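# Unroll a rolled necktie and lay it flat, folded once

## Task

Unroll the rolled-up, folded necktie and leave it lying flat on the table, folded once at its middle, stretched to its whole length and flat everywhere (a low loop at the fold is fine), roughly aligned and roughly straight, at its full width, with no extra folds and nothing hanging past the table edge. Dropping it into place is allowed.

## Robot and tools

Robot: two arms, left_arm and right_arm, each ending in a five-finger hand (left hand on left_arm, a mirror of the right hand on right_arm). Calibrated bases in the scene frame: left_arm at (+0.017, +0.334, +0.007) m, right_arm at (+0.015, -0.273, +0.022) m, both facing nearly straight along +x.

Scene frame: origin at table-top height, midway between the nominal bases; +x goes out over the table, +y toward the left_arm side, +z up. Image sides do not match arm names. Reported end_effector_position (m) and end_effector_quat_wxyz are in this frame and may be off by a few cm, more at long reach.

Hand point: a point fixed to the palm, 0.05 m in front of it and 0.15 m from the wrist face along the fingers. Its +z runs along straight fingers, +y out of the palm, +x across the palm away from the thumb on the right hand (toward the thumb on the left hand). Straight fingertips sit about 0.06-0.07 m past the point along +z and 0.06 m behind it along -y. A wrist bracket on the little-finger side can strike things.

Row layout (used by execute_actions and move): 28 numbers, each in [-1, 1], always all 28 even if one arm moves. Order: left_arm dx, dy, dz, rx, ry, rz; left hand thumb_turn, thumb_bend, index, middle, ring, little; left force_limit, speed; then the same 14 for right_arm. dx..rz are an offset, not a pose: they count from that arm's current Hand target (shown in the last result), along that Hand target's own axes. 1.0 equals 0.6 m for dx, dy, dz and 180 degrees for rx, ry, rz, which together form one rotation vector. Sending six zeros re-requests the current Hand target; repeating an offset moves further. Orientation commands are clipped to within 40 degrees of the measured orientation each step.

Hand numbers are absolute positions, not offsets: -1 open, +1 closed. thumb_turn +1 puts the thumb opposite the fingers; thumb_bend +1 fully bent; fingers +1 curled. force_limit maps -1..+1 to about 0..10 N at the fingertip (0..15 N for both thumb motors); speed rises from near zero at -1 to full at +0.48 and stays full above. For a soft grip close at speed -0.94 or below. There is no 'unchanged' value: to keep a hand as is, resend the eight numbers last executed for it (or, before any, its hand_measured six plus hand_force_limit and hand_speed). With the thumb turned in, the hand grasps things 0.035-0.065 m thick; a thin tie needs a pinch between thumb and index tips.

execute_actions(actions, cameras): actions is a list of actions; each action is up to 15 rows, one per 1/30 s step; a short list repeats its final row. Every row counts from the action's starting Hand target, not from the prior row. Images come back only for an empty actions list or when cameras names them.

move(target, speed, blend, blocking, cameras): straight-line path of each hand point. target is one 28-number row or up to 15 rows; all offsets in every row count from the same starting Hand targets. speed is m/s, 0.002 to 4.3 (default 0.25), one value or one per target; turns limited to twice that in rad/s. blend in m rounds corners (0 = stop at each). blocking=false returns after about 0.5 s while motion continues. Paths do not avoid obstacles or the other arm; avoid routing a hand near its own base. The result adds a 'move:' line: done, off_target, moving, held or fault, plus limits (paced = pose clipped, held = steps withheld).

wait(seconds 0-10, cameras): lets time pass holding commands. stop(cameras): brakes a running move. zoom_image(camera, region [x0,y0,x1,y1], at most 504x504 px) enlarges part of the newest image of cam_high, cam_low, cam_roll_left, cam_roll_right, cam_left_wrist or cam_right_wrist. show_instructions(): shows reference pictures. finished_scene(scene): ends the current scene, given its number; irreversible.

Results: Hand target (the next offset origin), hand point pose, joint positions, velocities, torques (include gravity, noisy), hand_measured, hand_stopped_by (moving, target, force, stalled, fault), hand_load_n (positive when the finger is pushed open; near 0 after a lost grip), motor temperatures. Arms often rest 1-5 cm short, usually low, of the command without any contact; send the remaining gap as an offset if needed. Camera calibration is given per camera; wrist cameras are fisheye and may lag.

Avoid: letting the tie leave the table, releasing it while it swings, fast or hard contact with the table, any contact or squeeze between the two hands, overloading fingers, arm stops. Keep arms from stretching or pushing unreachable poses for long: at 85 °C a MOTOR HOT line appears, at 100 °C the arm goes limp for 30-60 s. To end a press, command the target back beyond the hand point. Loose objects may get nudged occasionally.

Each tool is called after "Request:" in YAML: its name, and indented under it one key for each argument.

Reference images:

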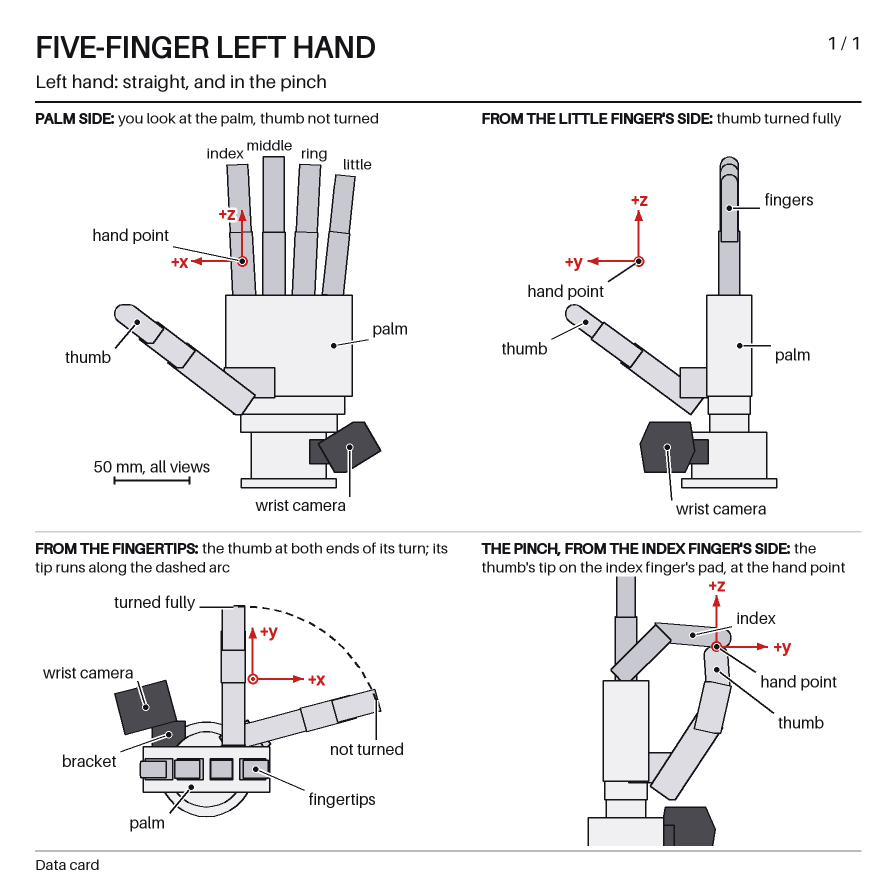

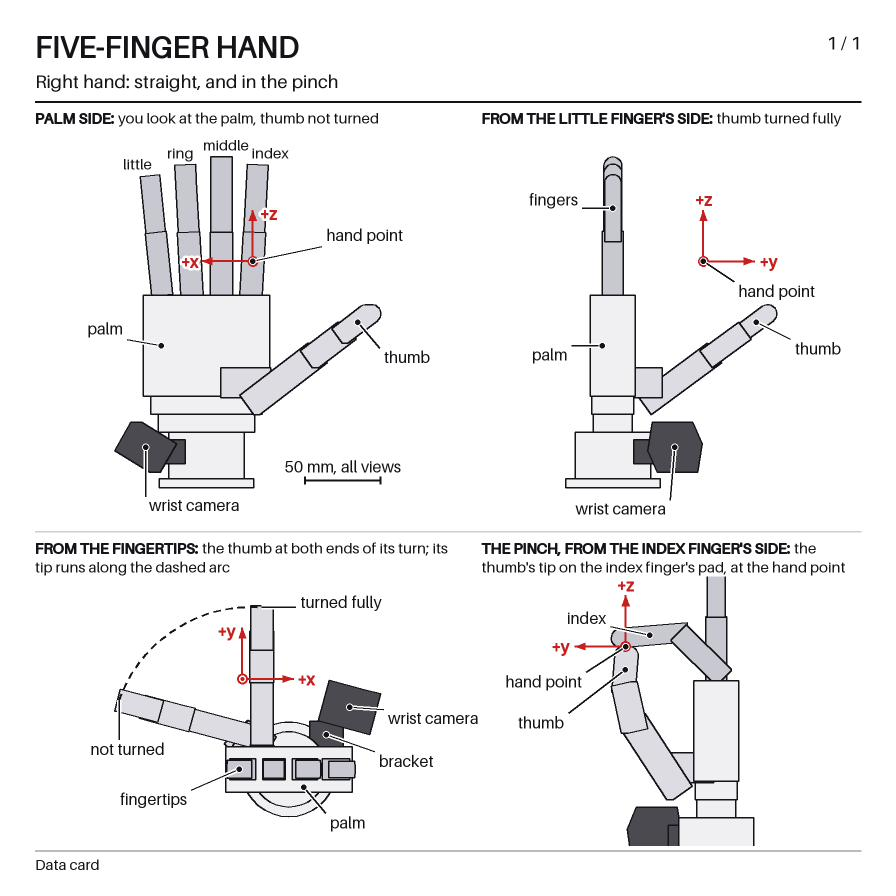

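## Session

Request:
execute_actions:
  actions: []

Request:
zoom_image:
  camera: "cam_high"
  region: [200, 20, 400, 360]

Scene clock: 0.00 s.
left_arm: end_effector_position=(+0.9631, +0.2341, +0.1870) hand_measured=(-1.000, -1.000, -1.000, -1.000, -1.000, -1.000) hand_load_n=(+0.0, +0.0, +0.0, -0.5, +0.0, +0.0) hand_stopped_by=(target, target, target, target, target, target) hand_force_limit=0.00 hand_speed=-0.80 end_effector_quat_wxyz=(-0.303, +0.674, -0.407, +0.537) | right_arm: end_effector_position=(+0.8589, -0.1475, +0.1508) hand_measured=(-1.000, -1.000, -1.000, -1.000, -1.000, -1.000) hand_load_n=(+0.0, +0.0, +0.0, +0.0, +0.0, +0.0) hand_stopped_by=(target, target, target, target, target, target) hand_force_limit=0.00 hand_speed=-0.80 end_effector_quat_wxyz=(-0.536, +0.684, -0.207, +0.451)
Joint positions: left_arm=[-0.053 2.301 2.072 -0.014 -0.019 -0.519] | right_arm=[0.043 2.162 1.594 0.544 -0.553 -0.418]
Joint velocities: within noise
Joint torques (N m): no reading
Motor temperatures (°C): left_arm=[27 34 27 23 24 24] | right_arm=[24 32 22 24 23 23]
Heat: left arm: hottest shoulder 34 °C; right arm: hottest shoulder 32 °C.
Hand target: left_arm +0.9680, +0.2338, +0.1865; -0.304, +0.672, -0.405, +0.540 | right_arm +0.8648, -0.1474, +0.1593; -0.538, +0.679, -0.201, +0.457
camera_calibration:
cam_left_wrist: T_world_to_cam=[[0.256032, 0.206756, 0.944298, -0.466476], [-0.481242, -0.819939, 0.310009, 0.59646], [0.838364, -0.533808, -0.110431, -0.547447], [0, 0, 0, 1]] pos_world=[0.865434, 0.293276, 0.195129]
cam_right_wrist: T_world_to_cam=[[0.363309, -0.50989, -0.779756, -0.266387], [-0.810102, 0.24048, -0.5347, 0.805201], [0.460154, 0.825943, -0.325694, -0.107024], [0, 0, 0, 1]] pos_world=[0.798323, -0.241068, 0.187967]

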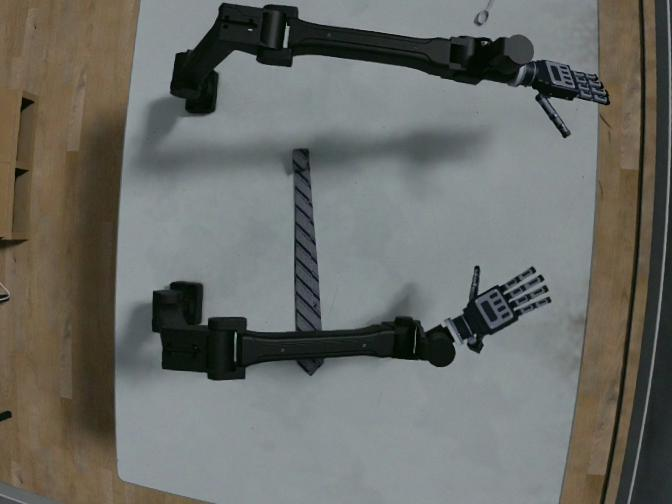

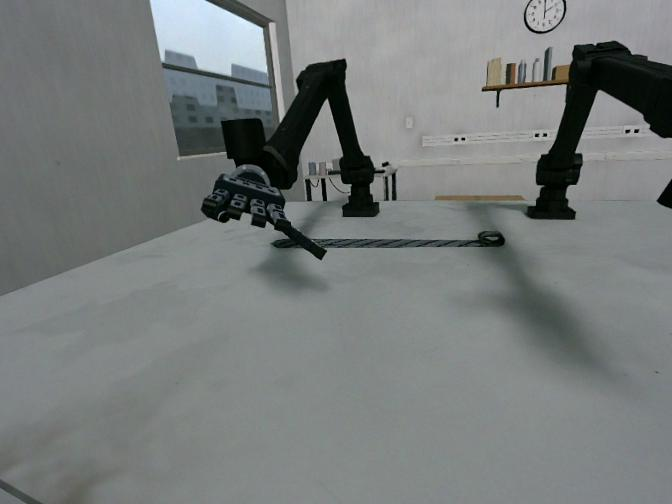

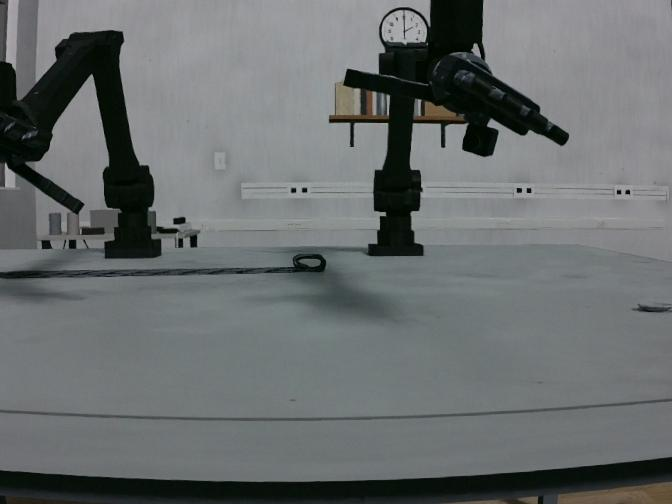

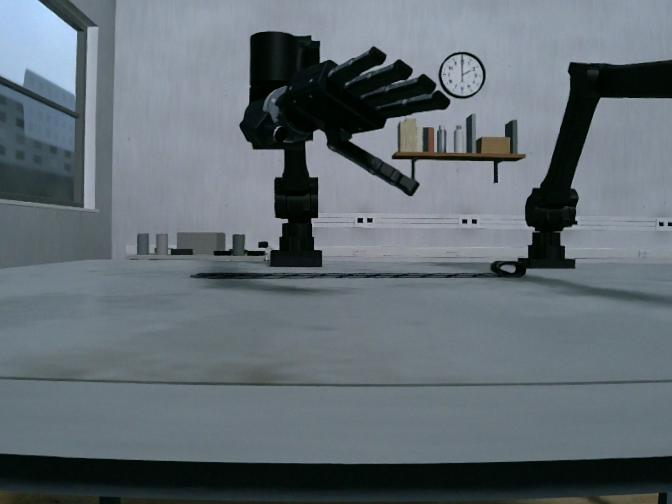

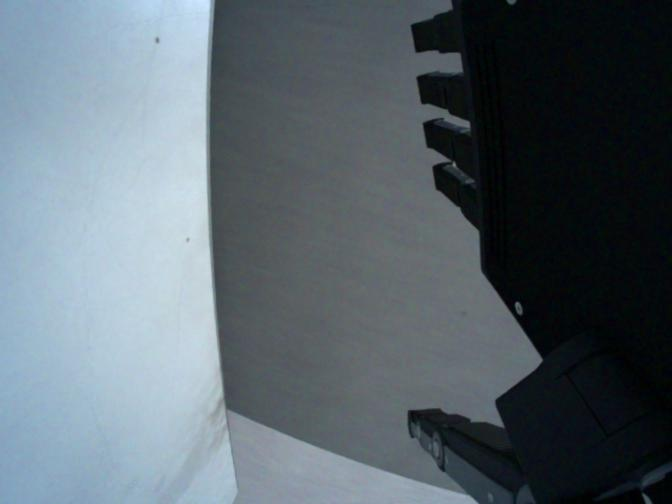

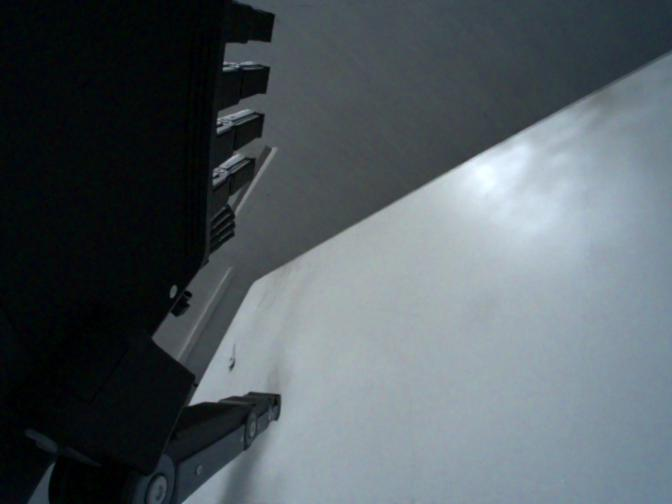

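Scaled by 1.482 from the camera's 672x504 image, which has a finer 960x720 frame.

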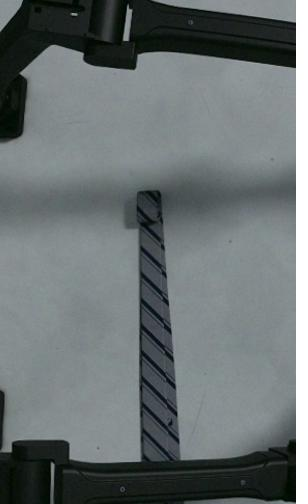

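Request:
zoom_image:
  camera: "cam_roll_right"
  region: [460, 240, 560, 290]

Request:
zoom_image:
  camera: "cam_roll_left"
  region: [260, 240, 360, 290]

Request:
zoom_image:
  camera: "cam_high"
  region: [270, 130, 340, 200]

Scaled by 5.040 from the camera's 672x504 image, which has a finer 960x720 frame.

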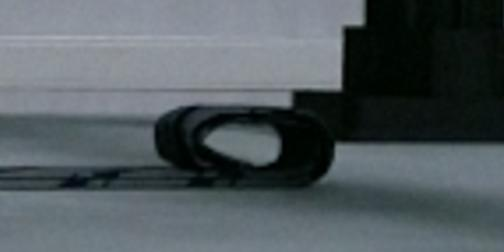

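Scaled by 5.040 from the camera's 672x504 image, which has a finer 960x720 frame.

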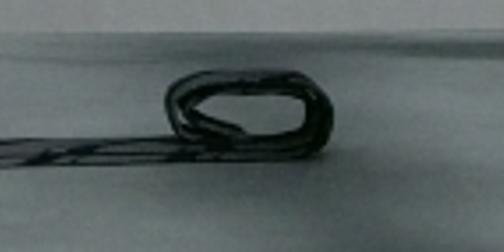

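Scaled by 7.200 from the camera's 672x504 image, which has a finer 960x720 frame.

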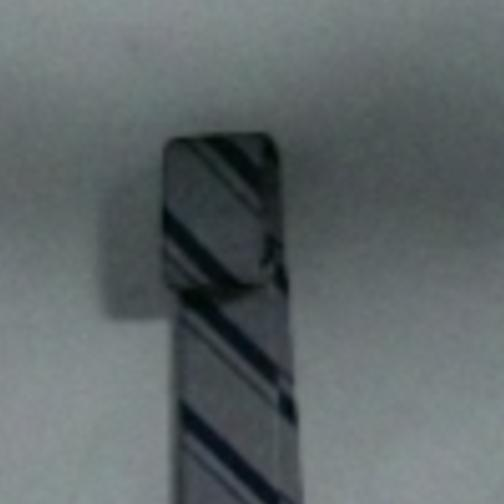

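Request:
move:
  target: [-0.707,-0.463,-0.583,0.104,-0.183,-0.050,-1,-1,-1,-1,-1,-1,0,-0.8,-0.653,-0.360,-0.658,-0.385,-0.327,-0.144,-1,-1,-1,-1,-1,-1,0,-0.8]
  speed: 0.35
  cameras: ["cam_high","cam_roll_right"]

Scene clock: 24.23 s.
left_arm: end_effector_position=(+0.6516, +0.7527, +0.2925) hand_measured=(-1.000, -1.000, -1.000, -1.000, -1.000, -1.000) hand_load_n=(+0.0, +0.0, +0.0, +0.0, +0.0, +0.0) hand_stopped_by=(target, target, target, target, target, target) hand_force_limit=0.00 hand_speed=-0.80 end_effector_quat_wxyz=(-0.466, +0.770, -0.155, +0.408) | right_arm: end_effector_position=(+0.2811, +0.0029, +0.1906) hand_measured=(-1.000, -1.000, -1.000, -1.000, -1.000, -1.000) hand_load_n=(+0.0, +0.0, +0.0, -0.5, +0.0, +0.0) hand_stopped_by=(target, target, target, target, target, target) hand_force_limit=0.00 hand_speed=-0.80 end_effector_quat_wxyz=(+0.007, +1.000, +0.008, -0.008)
Joint positions: left_arm=[0.656 1.708 1.41 0.062 0.006 -0.519] | right_arm=[0.867 1.544 1.344 -1.392 -0.003 -0.739]
Joint torques (N m): left_arm=[-0.03 -18.14 9.09 1.61 0 0.13] | right_arm=[0.56 -9.93 10.18 -0.14 0.19 0.03]
Motor temperatures (°C): left_arm=[27 38 32 23 24 24] | right_arm=[24 33 24 24 23 22]
Heat: left arm: hottest shoulder 38 °C; right arm: hottest shoulder 33 °C.
Hand target: left_arm +0.6504, +0.7494, +0.2999; -0.467, +0.768, -0.158, +0.408 | right_arm +0.2907, +0.0103, +0.1997; +0.001, +1.000, +0.000, +0.000
Off the commanded pose: left_arm 0.008 m, 0 deg | right_arm 0.015 m, 1 deg.
move: off_target (right_arm)
Images, in order (width x height): cam_high 672x504, cam_roll_right 672x504.

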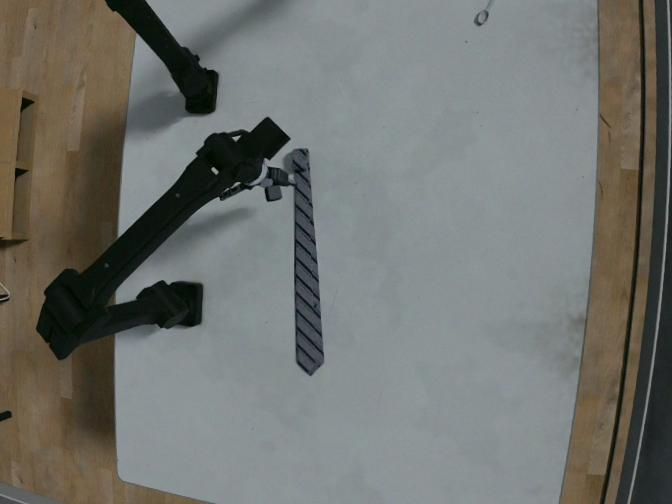

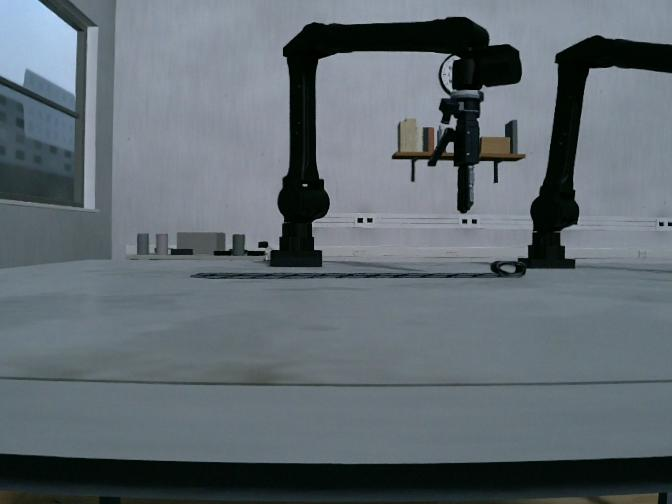

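Request:
move:
  target: [0,0,0,0,0,0,-1,-1,-1,-1,-1,-1,0,-0.8,0.02,0.01,0.185,0,0,0,-1,-1,-1,-1,-1,-1,0,-0.8]
  speed: 0.2
  cameras: ["cam_high","cam_roll_right"]

Request:
zoom_image:
  camera: "cam_roll_right"
  region: [420, 190, 560, 300]

Scene clock: 29.07 s.
left_arm: end_effector_position=(+0.6516, +0.7527, +0.2925) hand_measured=(-1.000, -1.000, -1.000, -1.000, -1.000, -1.000) hand_load_n=(-0.5, +0.0, +0.0, +0.0, +0.0, +0.0) hand_stopped_by=(target, target, target, target, target, target) hand_force_limit=0.00 hand_speed=-0.80 end_effector_quat_wxyz=(-0.466, +0.770, -0.155, +0.408) | right_arm: end_effector_position=(+0.2967, +0.0033, +0.0875) hand_measured=(-1.000, -1.000, -1.000, -1.000, -1.000, -1.000) hand_load_n=(+0.0, +0.0, +0.0, +0.0, +0.0, +0.0) hand_stopped_by=(target, target, target, target, target, target) hand_force_limit=0.00 hand_speed=-0.80 end_effector_quat_wxyz=(+0.005, +1.000, -0.002, -0.007)
Joint positions: left_arm=[0.656 1.708 1.41 0.062 0.006 -0.519] | right_arm=[0.839 1.657 1.196 -1.128 -0.003 -0.745]
Joint torques (N m): left_arm=[-0.03 -18.14 9.11 1.61 0 0.12] | right_arm=[0.56 -11.69 6.67 0.73 0.19 -0.17]
Heat: left arm: hottest shoulder 38 °C; right arm: hottest shoulder 34 °C.
Hand target: left_arm +0.6504, +0.7494, +0.2999; -0.467, +0.768, -0.158, +0.408 | right_arm +0.3027, +0.0041, +0.0886; +0.001, +1.000, +0.000, +0.000
Off the commanded pose: left_arm 0.008 m, 0 deg | right_arm 0.006 m, 1 deg.
move: done
Images, in order (width x height): cam_high 672x504, cam_roll_right 672x504.

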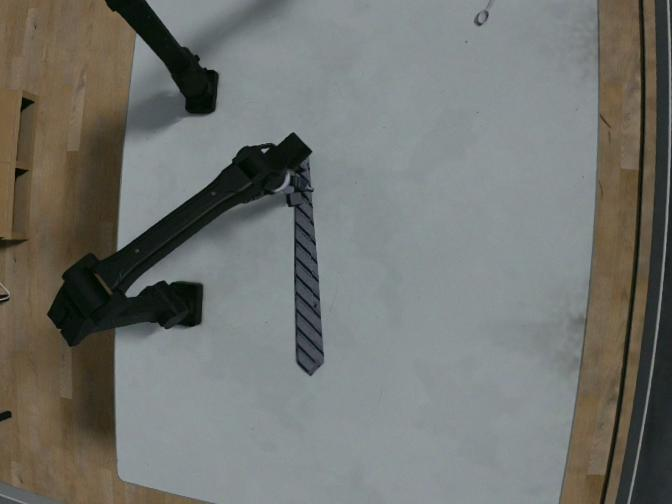

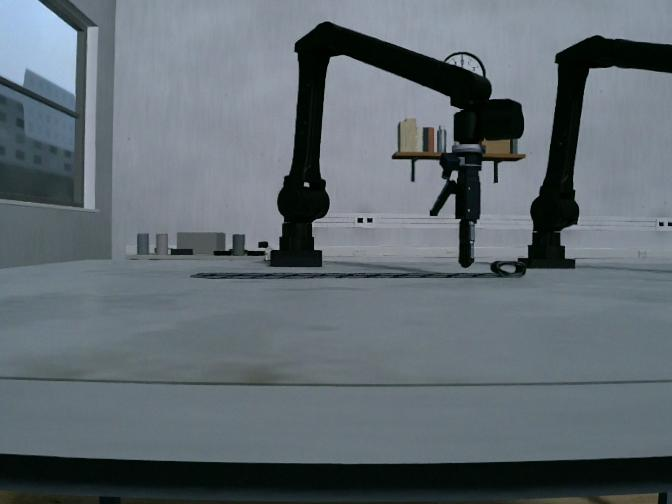

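Scaled by 3.600 from the camera's 672x504 image, which has a finer 960x720 frame.

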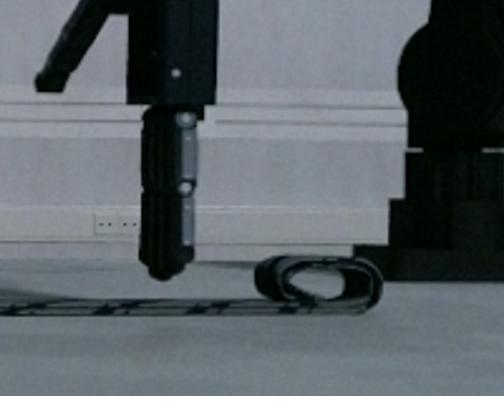

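Request:
move:
  target:
    - [0,0,0,0,0,0,-1,-1,-1,-1,-1,-1,0,-0.8,0.005,0,0.013,0,0,0,-1,-1,-1,-1,-1,-1,0,-0.8]
    - [0,0,0,0,0,0,-1,-1,-1,-1,-1,-1,0,-0.8,0.005,-0.22,0.013,0,0,0,-1,-1,-1,-1,-1,-1,0,-0.8]
  speed: 0.12
  cameras: ["cam_high","cam_low","cam_roll_right"]

Request:
zoom_image:
  camera: "cam_roll_right"
  region: [450, 190, 630, 300]

Scene clock: 35.53 s.
left_arm: end_effector_position=(+0.6516, +0.7527, +0.2925) hand_measured=(-1.000, -1.000, -1.000, -1.000, -1.000, -1.000) hand_load_n=(+0.0, +0.0, +0.0, +0.0, +0.0, +0.0) hand_stopped_by=(target, target, target, target, target, target) hand_force_limit=0.00 hand_speed=-0.80 end_effector_quat_wxyz=(-0.466, +0.770, -0.155, +0.408) | right_arm: end_effector_position=(+0.3014, +0.1260, +0.0789) hand_measured=(-1.000, -1.000, -1.000, -1.000, -1.000, -1.000) hand_load_n=(+0.0, +0.0, +0.0, +0.0, +0.0, +0.0) hand_stopped_by=(target, target, target, target, target, target) hand_force_limit=0.00 hand_speed=-0.80 end_effector_quat_wxyz=(+0.003, +1.000, +0.004, -0.001)
Joint positions: left_arm=[0.656 1.708 1.41 0.062 0.006 -0.519] | right_arm=[0.986 1.893 1.507 -1.192 0.002 -0.611]
Joint torques (N m): left_arm=[0.03 -18.26 9.1 1.59 0 0.13] | right_arm=[1.32 -13.86 9.46 -0.14 0.01 0.03]
Heat: left arm: hottest shoulder 39 °C; right arm: hottest shoulder 34 °C.
Hand target: left_arm +0.6504, +0.7494, +0.2999; -0.467, +0.768, -0.158, +0.408 | right_arm +0.3057, +0.1362, +0.0806; +0.001, +1.000, +0.000, +0.000
Off the commanded pose: left_arm 0.008 m, 0 deg | right_arm 0.011 m, 1 deg.
move: off_target (right_arm)
Images, in order (width x height): cam_high 672x504, cam_low 672x504, cam_roll_right 672x504.

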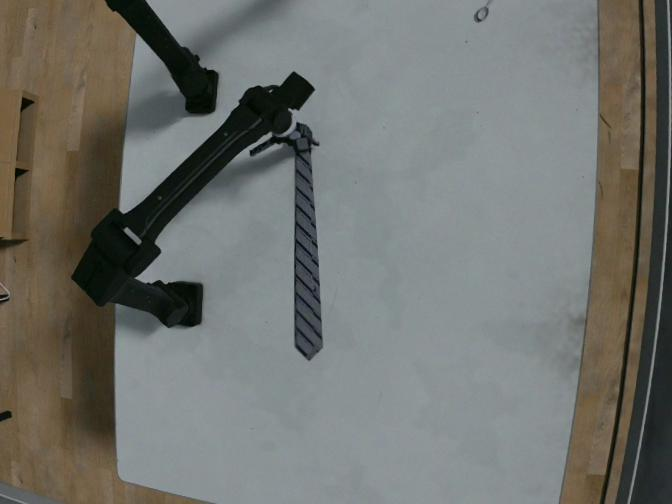

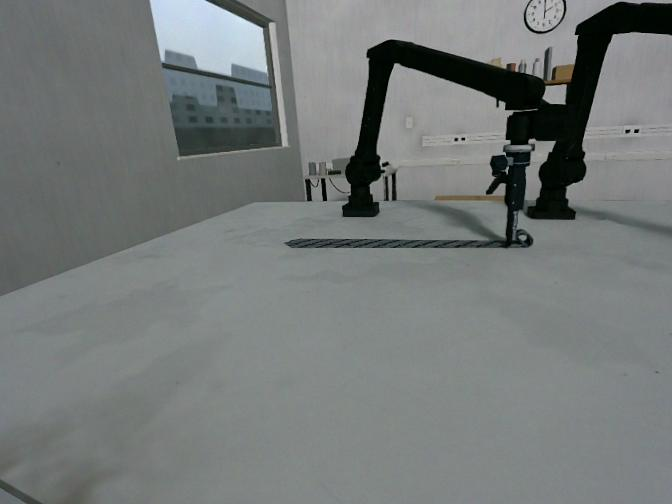

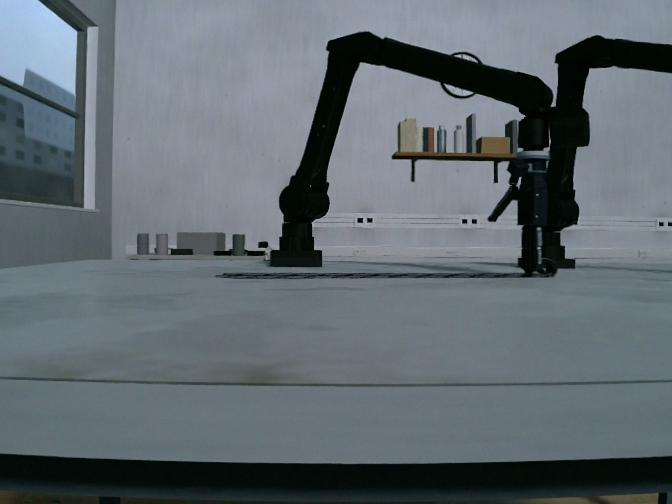

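Scaled by 2.800 from the camera's 672x504 image, which has a finer 960x720 frame.

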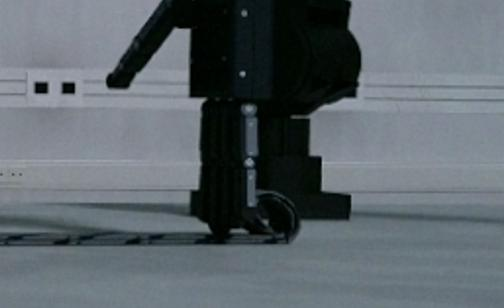

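Request:
move:
  target:
    - [0,0,0,0,0,0,-1,-1,-1,-1,-1,-1,0,-0.8,0,0,-0.014,0,0,0,-1,-1,-1,-1,-1,-1,0,-0.8]
    - [0,0,0,0,0,0,-1,-1,-1,-1,-1,-1,0,-0.8,0,-0.18,-0.012,0,0,0,-1,-1,-1,-1,-1,-1,0,-0.8]
  speed: 0.12
  cameras: ["cam_high","cam_low","cam_roll_right"]

Request:
zoom_image:
  camera: "cam_roll_right"
  region: [500, 190, 670, 300]

Request:
zoom_image:
  camera: "cam_low"
  region: [450, 160, 600, 270]

Scene clock: 41.43 s.
left_arm: end_effector_position=(+0.6516, +0.7527, +0.2925) hand_measured=(-1.000, -1.000, -1.000, -1.000, -1.000, -1.000) hand_load_n=(+0.0, +0.0, +0.0, +0.0, +0.0, +0.0) hand_stopped_by=(target, target, target, target, target, target) hand_force_limit=0.00 hand_speed=-0.80 end_effector_quat_wxyz=(-0.466, +0.770, -0.155, +0.408) | right_arm: end_effector_position=(+0.3032, +0.2328, +0.0853) hand_measured=(-1.000, -1.000, -1.000, -1.000, -1.000, -1.000) hand_load_n=(+0.0, +0.0, +0.0, +0.0, +0.0, +0.0) hand_stopped_by=(target, target, target, target, target, target) hand_force_limit=0.00 hand_speed=-0.80 end_effector_quat_wxyz=(+0.007, +1.000, +0.003, -0.003)
Joint positions: left_arm=[0.656 1.708 1.41 0.062 0.006 -0.519] | right_arm=[1.077 2.133 1.91 -1.362 0.002 -0.518]
Joint torques (N m): left_arm=[0.03 -18.2 9.09 1.61 0 0.13] | right_arm=[1.49 -17.14 10.25 -0.14 -0.01 0.02]
Heat: left arm: hottest shoulder 39 °C; right arm: hottest shoulder 34 °C.
Hand target: left_arm +0.6504, +0.7494, +0.2999; -0.467, +0.768, -0.158, +0.408 | right_arm +0.3057, +0.2440, +0.0878; +0.001, +1.000, +0.000, +0.000
Off the commanded pose: left_arm 0.008 m, 0 deg | right_arm 0.012 m, 1 deg.
move: off_target (right_arm)
Images, in order (width x height): cam_high 672x504, cam_low 672x504, cam_roll_right 672x504.

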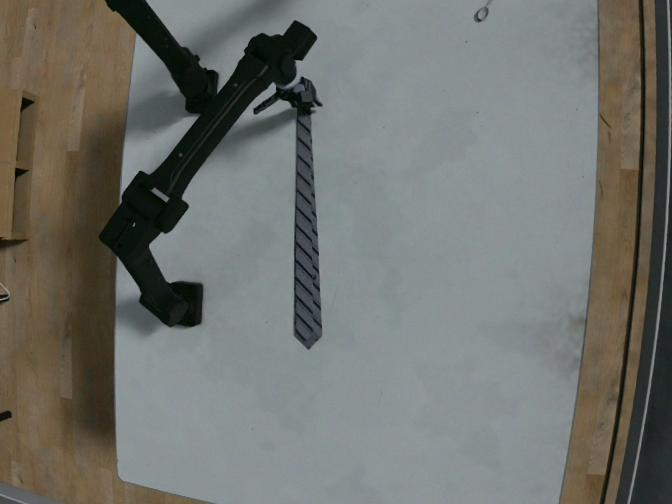

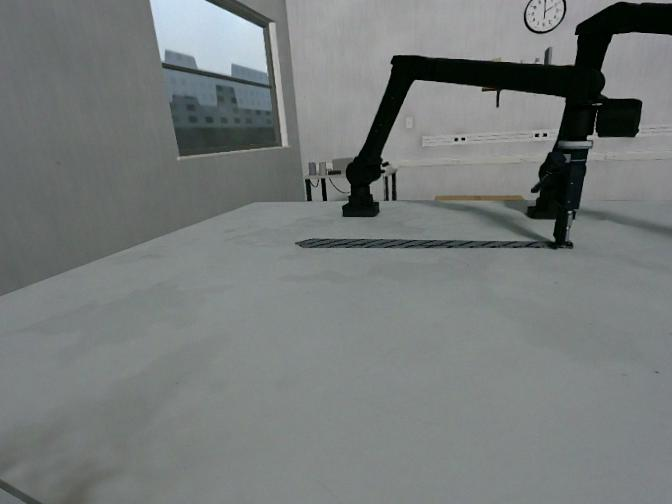

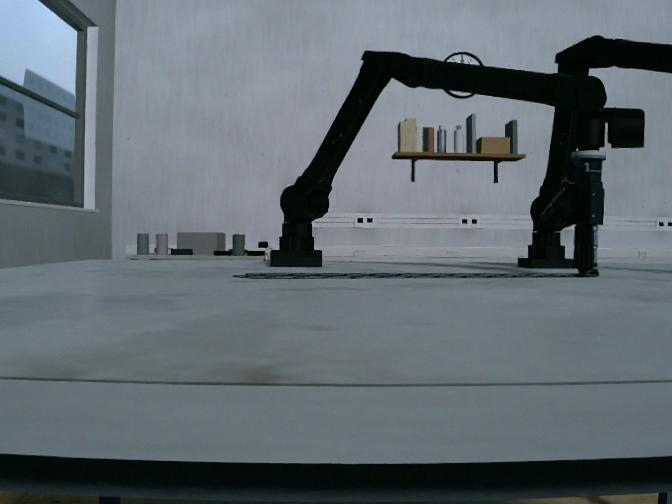

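Scaled by 2.965 from the camera's 672x504 image, which has a finer 960x720 frame.

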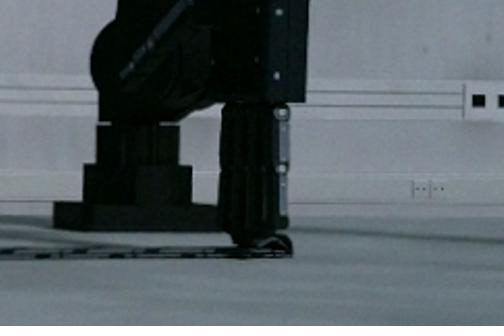

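Scaled by 3.360 from the camera's 672x504 image, which has a finer 960x720 frame.

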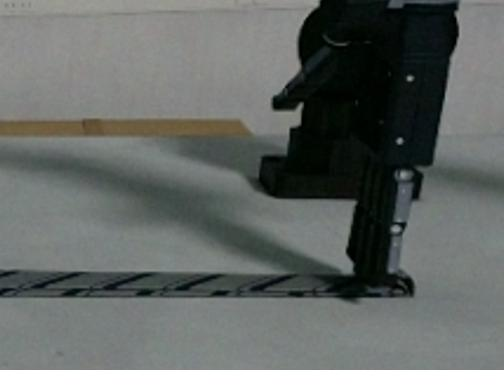

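Lift off.

Request:
move:
  target:
    - [0,0,0,0,0,0,-1,-1,-1,-1,-1,-1,0,-0.8,0,0.03,-0.03,0,0,0,-1,-1,-1,-1,-1,-1,0,-0.8]
    - [0,0,0,0,0,0,-1,-1,-1,-1,-1,-1,0,-0.8,0,0.06,-0.22,0,0,0,-1,-1,-1,-1,-1,-1,0,-0.8]
    - [0,0,0,0,0,0,-1,-1,-1,-1,-1,-1,0,-0.8,-0.1,0.28,-0.22,0,0,0,-1,-1,-1,-1,-1,-1,0,-0.8]
  speed: 0.2
  blend: 0.012
  cameras: ["cam_high","cam_low","cam_roll_right","cam_roll_left"]

Request:
zoom_image:
  camera: "cam_roll_right"
  region: [530, 240, 630, 300]

Request:
zoom_image:
  camera: "cam_roll_left"
  region: [350, 240, 450, 300]

Request:
zoom_image:
  camera: "cam_high"
  region: [240, 80, 360, 370]

Request:
zoom_image:
  camera: "cam_low"
  region: [500, 210, 600, 260]

Scene clock: 49.47 s.
left_arm: end_effector_position=(+0.6516, +0.7527, +0.2925) hand_measured=(-1.000, -1.000, -1.000, -1.000, -1.000, -1.000) hand_load_n=(+0.0, +0.5, +0.0, +0.0, +0.0, +0.0) hand_stopped_by=(target, target, target, target, target, target) hand_force_limit=0.00 hand_speed=-0.80 end_effector_quat_wxyz=(-0.466, +0.770, -0.155, +0.408) | right_arm: end_effector_position=(+0.2416, +0.0751, +0.2228) hand_measured=(-1.000, -1.000, -1.000, -1.000, -1.000, -1.000) hand_load_n=(+0.0, -0.5, +0.0, +0.0, +0.0, +0.0) hand_stopped_by=(target, target, target, target, target, target) hand_force_limit=0.00 hand_speed=-0.80 end_effector_quat_wxyz=(+0.003, +1.000, -0.002, -0.001)
Joint positions: left_arm=[0.656 1.708 1.41 0.062 0.006 -0.519] | right_arm=[1.027 1.611 1.511 -1.478 0.002 -0.557]
Joint torques (N m): left_arm=[0.03 -18.2 9.1 1.58 0 0.13] | right_arm=[0.62 -11.22 7.05 0.8 0.01 -0.19]
Heat: left arm: hottest shoulder 39 °C; right arm: hottest shoulder 35 °C.
Hand target: left_arm +0.6504, +0.7494, +0.2999; -0.467, +0.768, -0.158, +0.408 | right_arm +0.2457, +0.0763, +0.2201; +0.001, +1.000, +0.000, +0.000
Off the commanded pose: left_arm 0.008 m, 0 deg | right_arm 0.005 m, 0 deg.
move: done
Images, in order (width x height): cam_high 672x504, cam_low 672x504, cam_roll_left 672x504, cam_roll_right 672x504.

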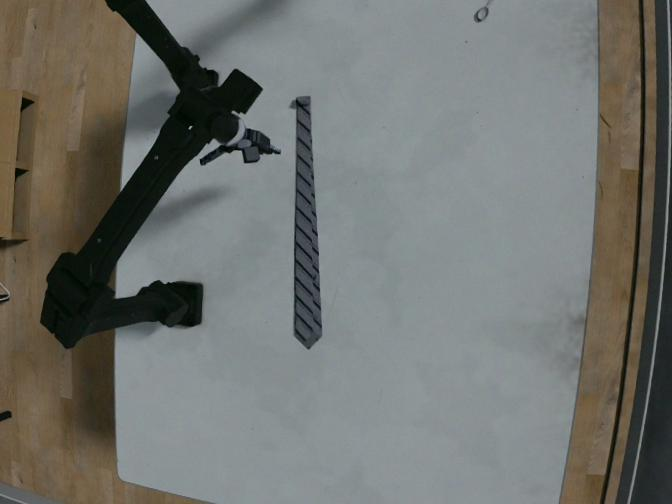

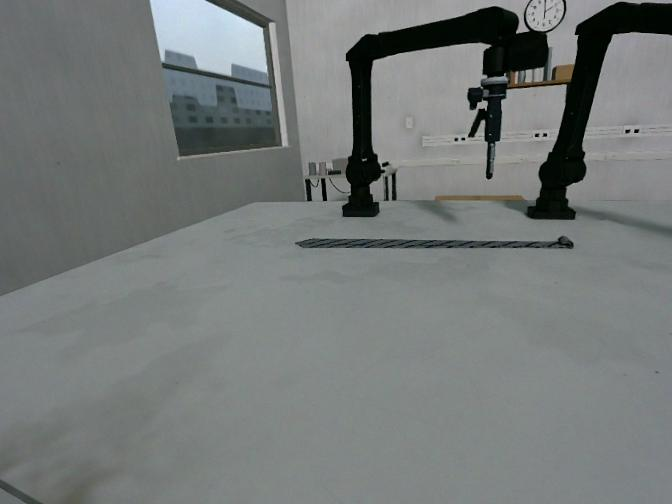

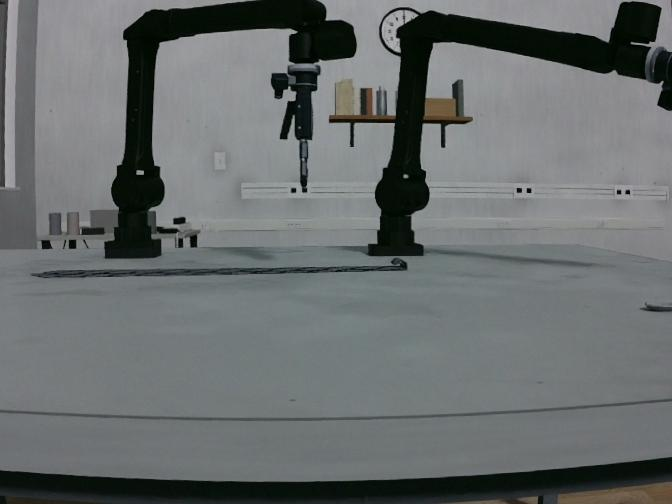

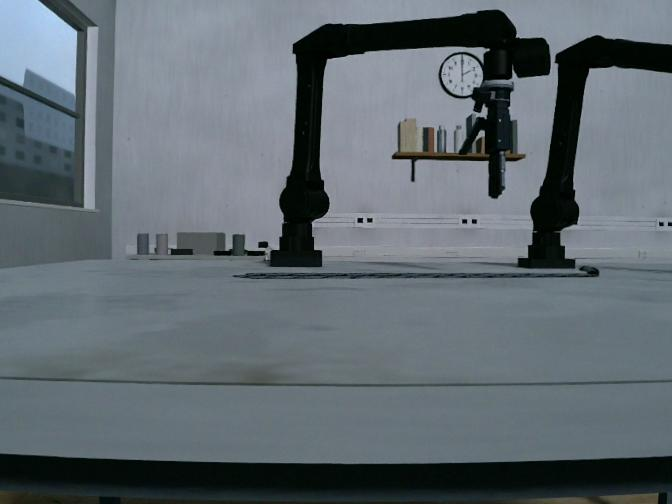

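Scaled by 5.040 from the camera's 672x504 image, which has a finer 960x720 frame.

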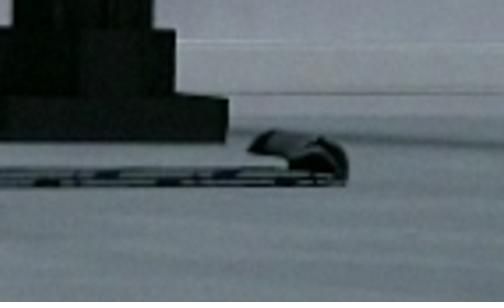

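Scaled by 5.040 from the camera's 672x504 image, which has a finer 960x720 frame.

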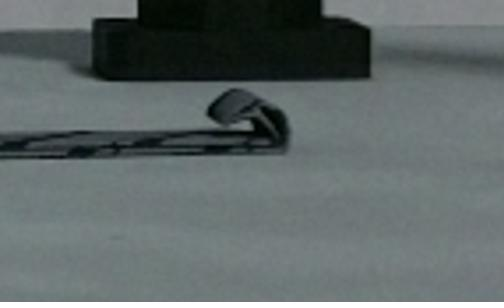

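Scaled by 1.738 from the camera's 672x504 image, which has a finer 960x720 frame.

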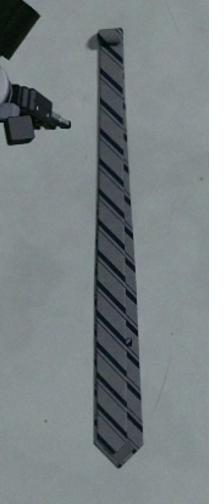

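Scaled by 5.040 from the camera's 672x504 image, which has a finer 960x720 frame.

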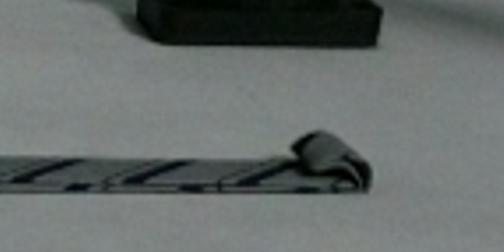

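Request:
move:
  target:
    - [-0.48,-0.25,-0.079,0.067,-0.118,-0.032,-1,-1,-1,-1,-1,-1,0,-0.8,0.097,-0.2,0.12,0,0,0,-1,-1,-1,-1,-1,-1,0,-0.8]
    - [-0.48,-0.25,-0.079,0.067,-0.118,-0.032,-1,-1,-1,-1,-1,-1,0,-0.8,0.097,-0.2,0.225,0,0,0,-1,-1,-1,-1,-1,-1,0,-0.8]
    - [-0.48,-0.25,-0.079,0.067,-0.118,-0.032,-1,-1,-1,-1,-1,-1,0,-0.8,0.097,-0.43,0.225,0,0,0,-1,-1,-1,-1,-1,-1,0,-0.8]
  speed: [0.3,0.2,0.1]
  cameras: ["cam_high","cam_low","cam_roll_right"]

Request:
zoom_image:
  camera: "cam_low"
  region: [500, 170, 660, 280]

Request:
zoom_image:
  camera: "cam_roll_right"
  region: [530, 200, 670, 300]

Scene clock: 70.83 s.
left_arm: end_effector_position=(+0.4068, +0.9697, +0.3044) hand_measured=(-1.000, -1.000, -1.000, -1.000, -1.000, -1.000) hand_load_n=(+0.0, +0.0, +0.0, +0.0, +0.0, +0.0) hand_stopped_by=(target, target, target, target, target, target) hand_force_limit=0.00 hand_speed=-0.80 end_effector_quat_wxyz=(-0.548, +0.782, +0.017, +0.298) | right_arm: end_effector_position=(+0.3029, +0.3262, +0.0829) hand_measured=(-1.000, -1.000, -1.000, -1.000, -1.000, -1.000) hand_load_n=(+0.0, +0.0, +0.0, +0.0, +0.0, +0.0) hand_stopped_by=(target, target, target, target, target, target) hand_force_limit=0.00 hand_speed=-0.80 end_effector_quat_wxyz=(+0.007, +1.000, +0.004, -0.002)
Joint positions: left_arm=[1.095 1.662 1.375 0.062 0.005 -0.519] | right_arm=[1.14 2.437 2.447 -1.595 0.002 -0.457]
Joint torques (N m): left_arm=[-0.15 -13.98 11.43 1.72 -0.02 0.12] | right_arm=[1.32 -20.31 10.41 -0.14 -0.02 0.02]
Heat: left arm: hottest shoulder 39 °C; right arm: hottest shoulder 34 °C.
Hand target: left_arm +0.4153, +0.9782, +0.3000; -0.545, +0.784, +0.012, +0.297 | right_arm +0.3038, +0.3341, +0.0846; +0.001, +1.000, +0.000, +0.000
Off the commanded pose: left_arm 0.013 m, 1 deg | right_arm 0.008 m, 1 deg.
move: off_target (left_arm)
Images, in order (width x height): cam_high 672x504, cam_low 672x504, cam_roll_right 672x504.

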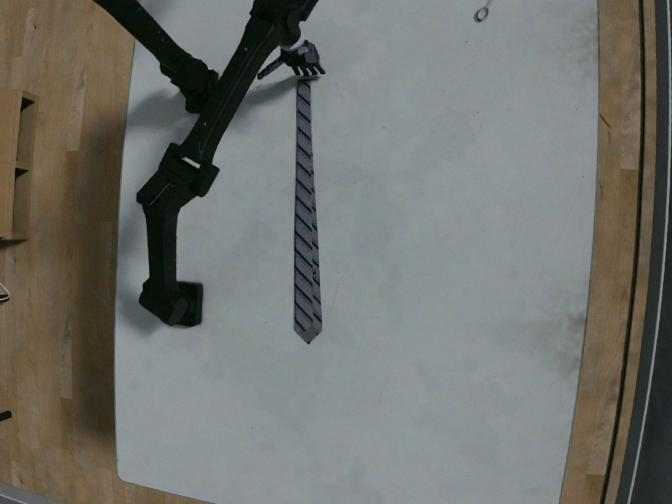

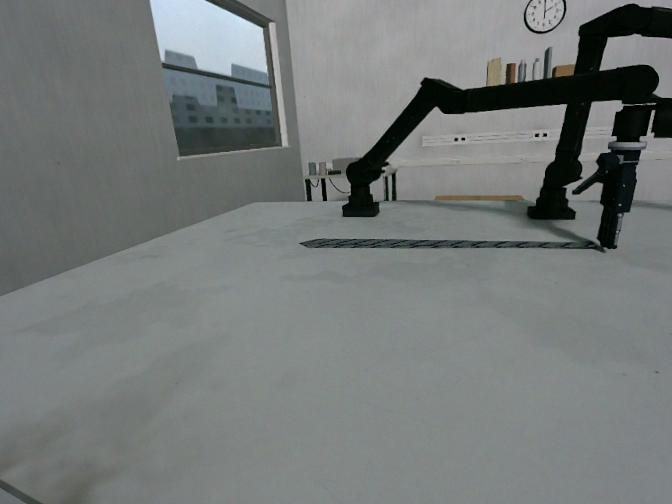

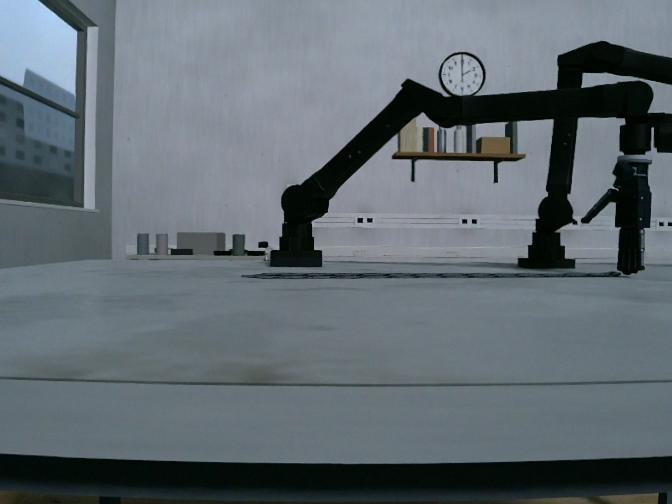

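Scaled by 3.150 from the camera's 672x504 image, which has a finer 960x720 frame.

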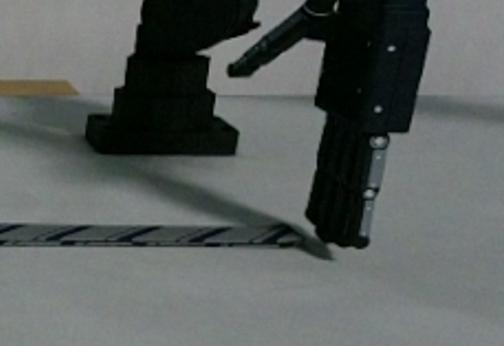

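Scaled by 3.600 from the camera's 672x504 image, which has a finer 960x720 frame.

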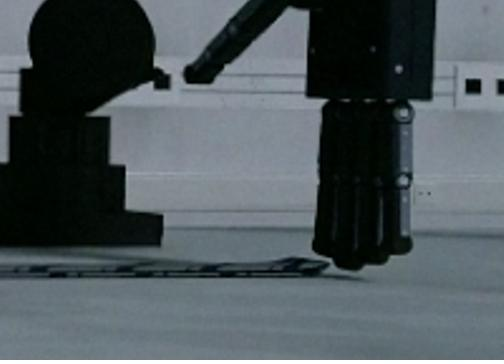

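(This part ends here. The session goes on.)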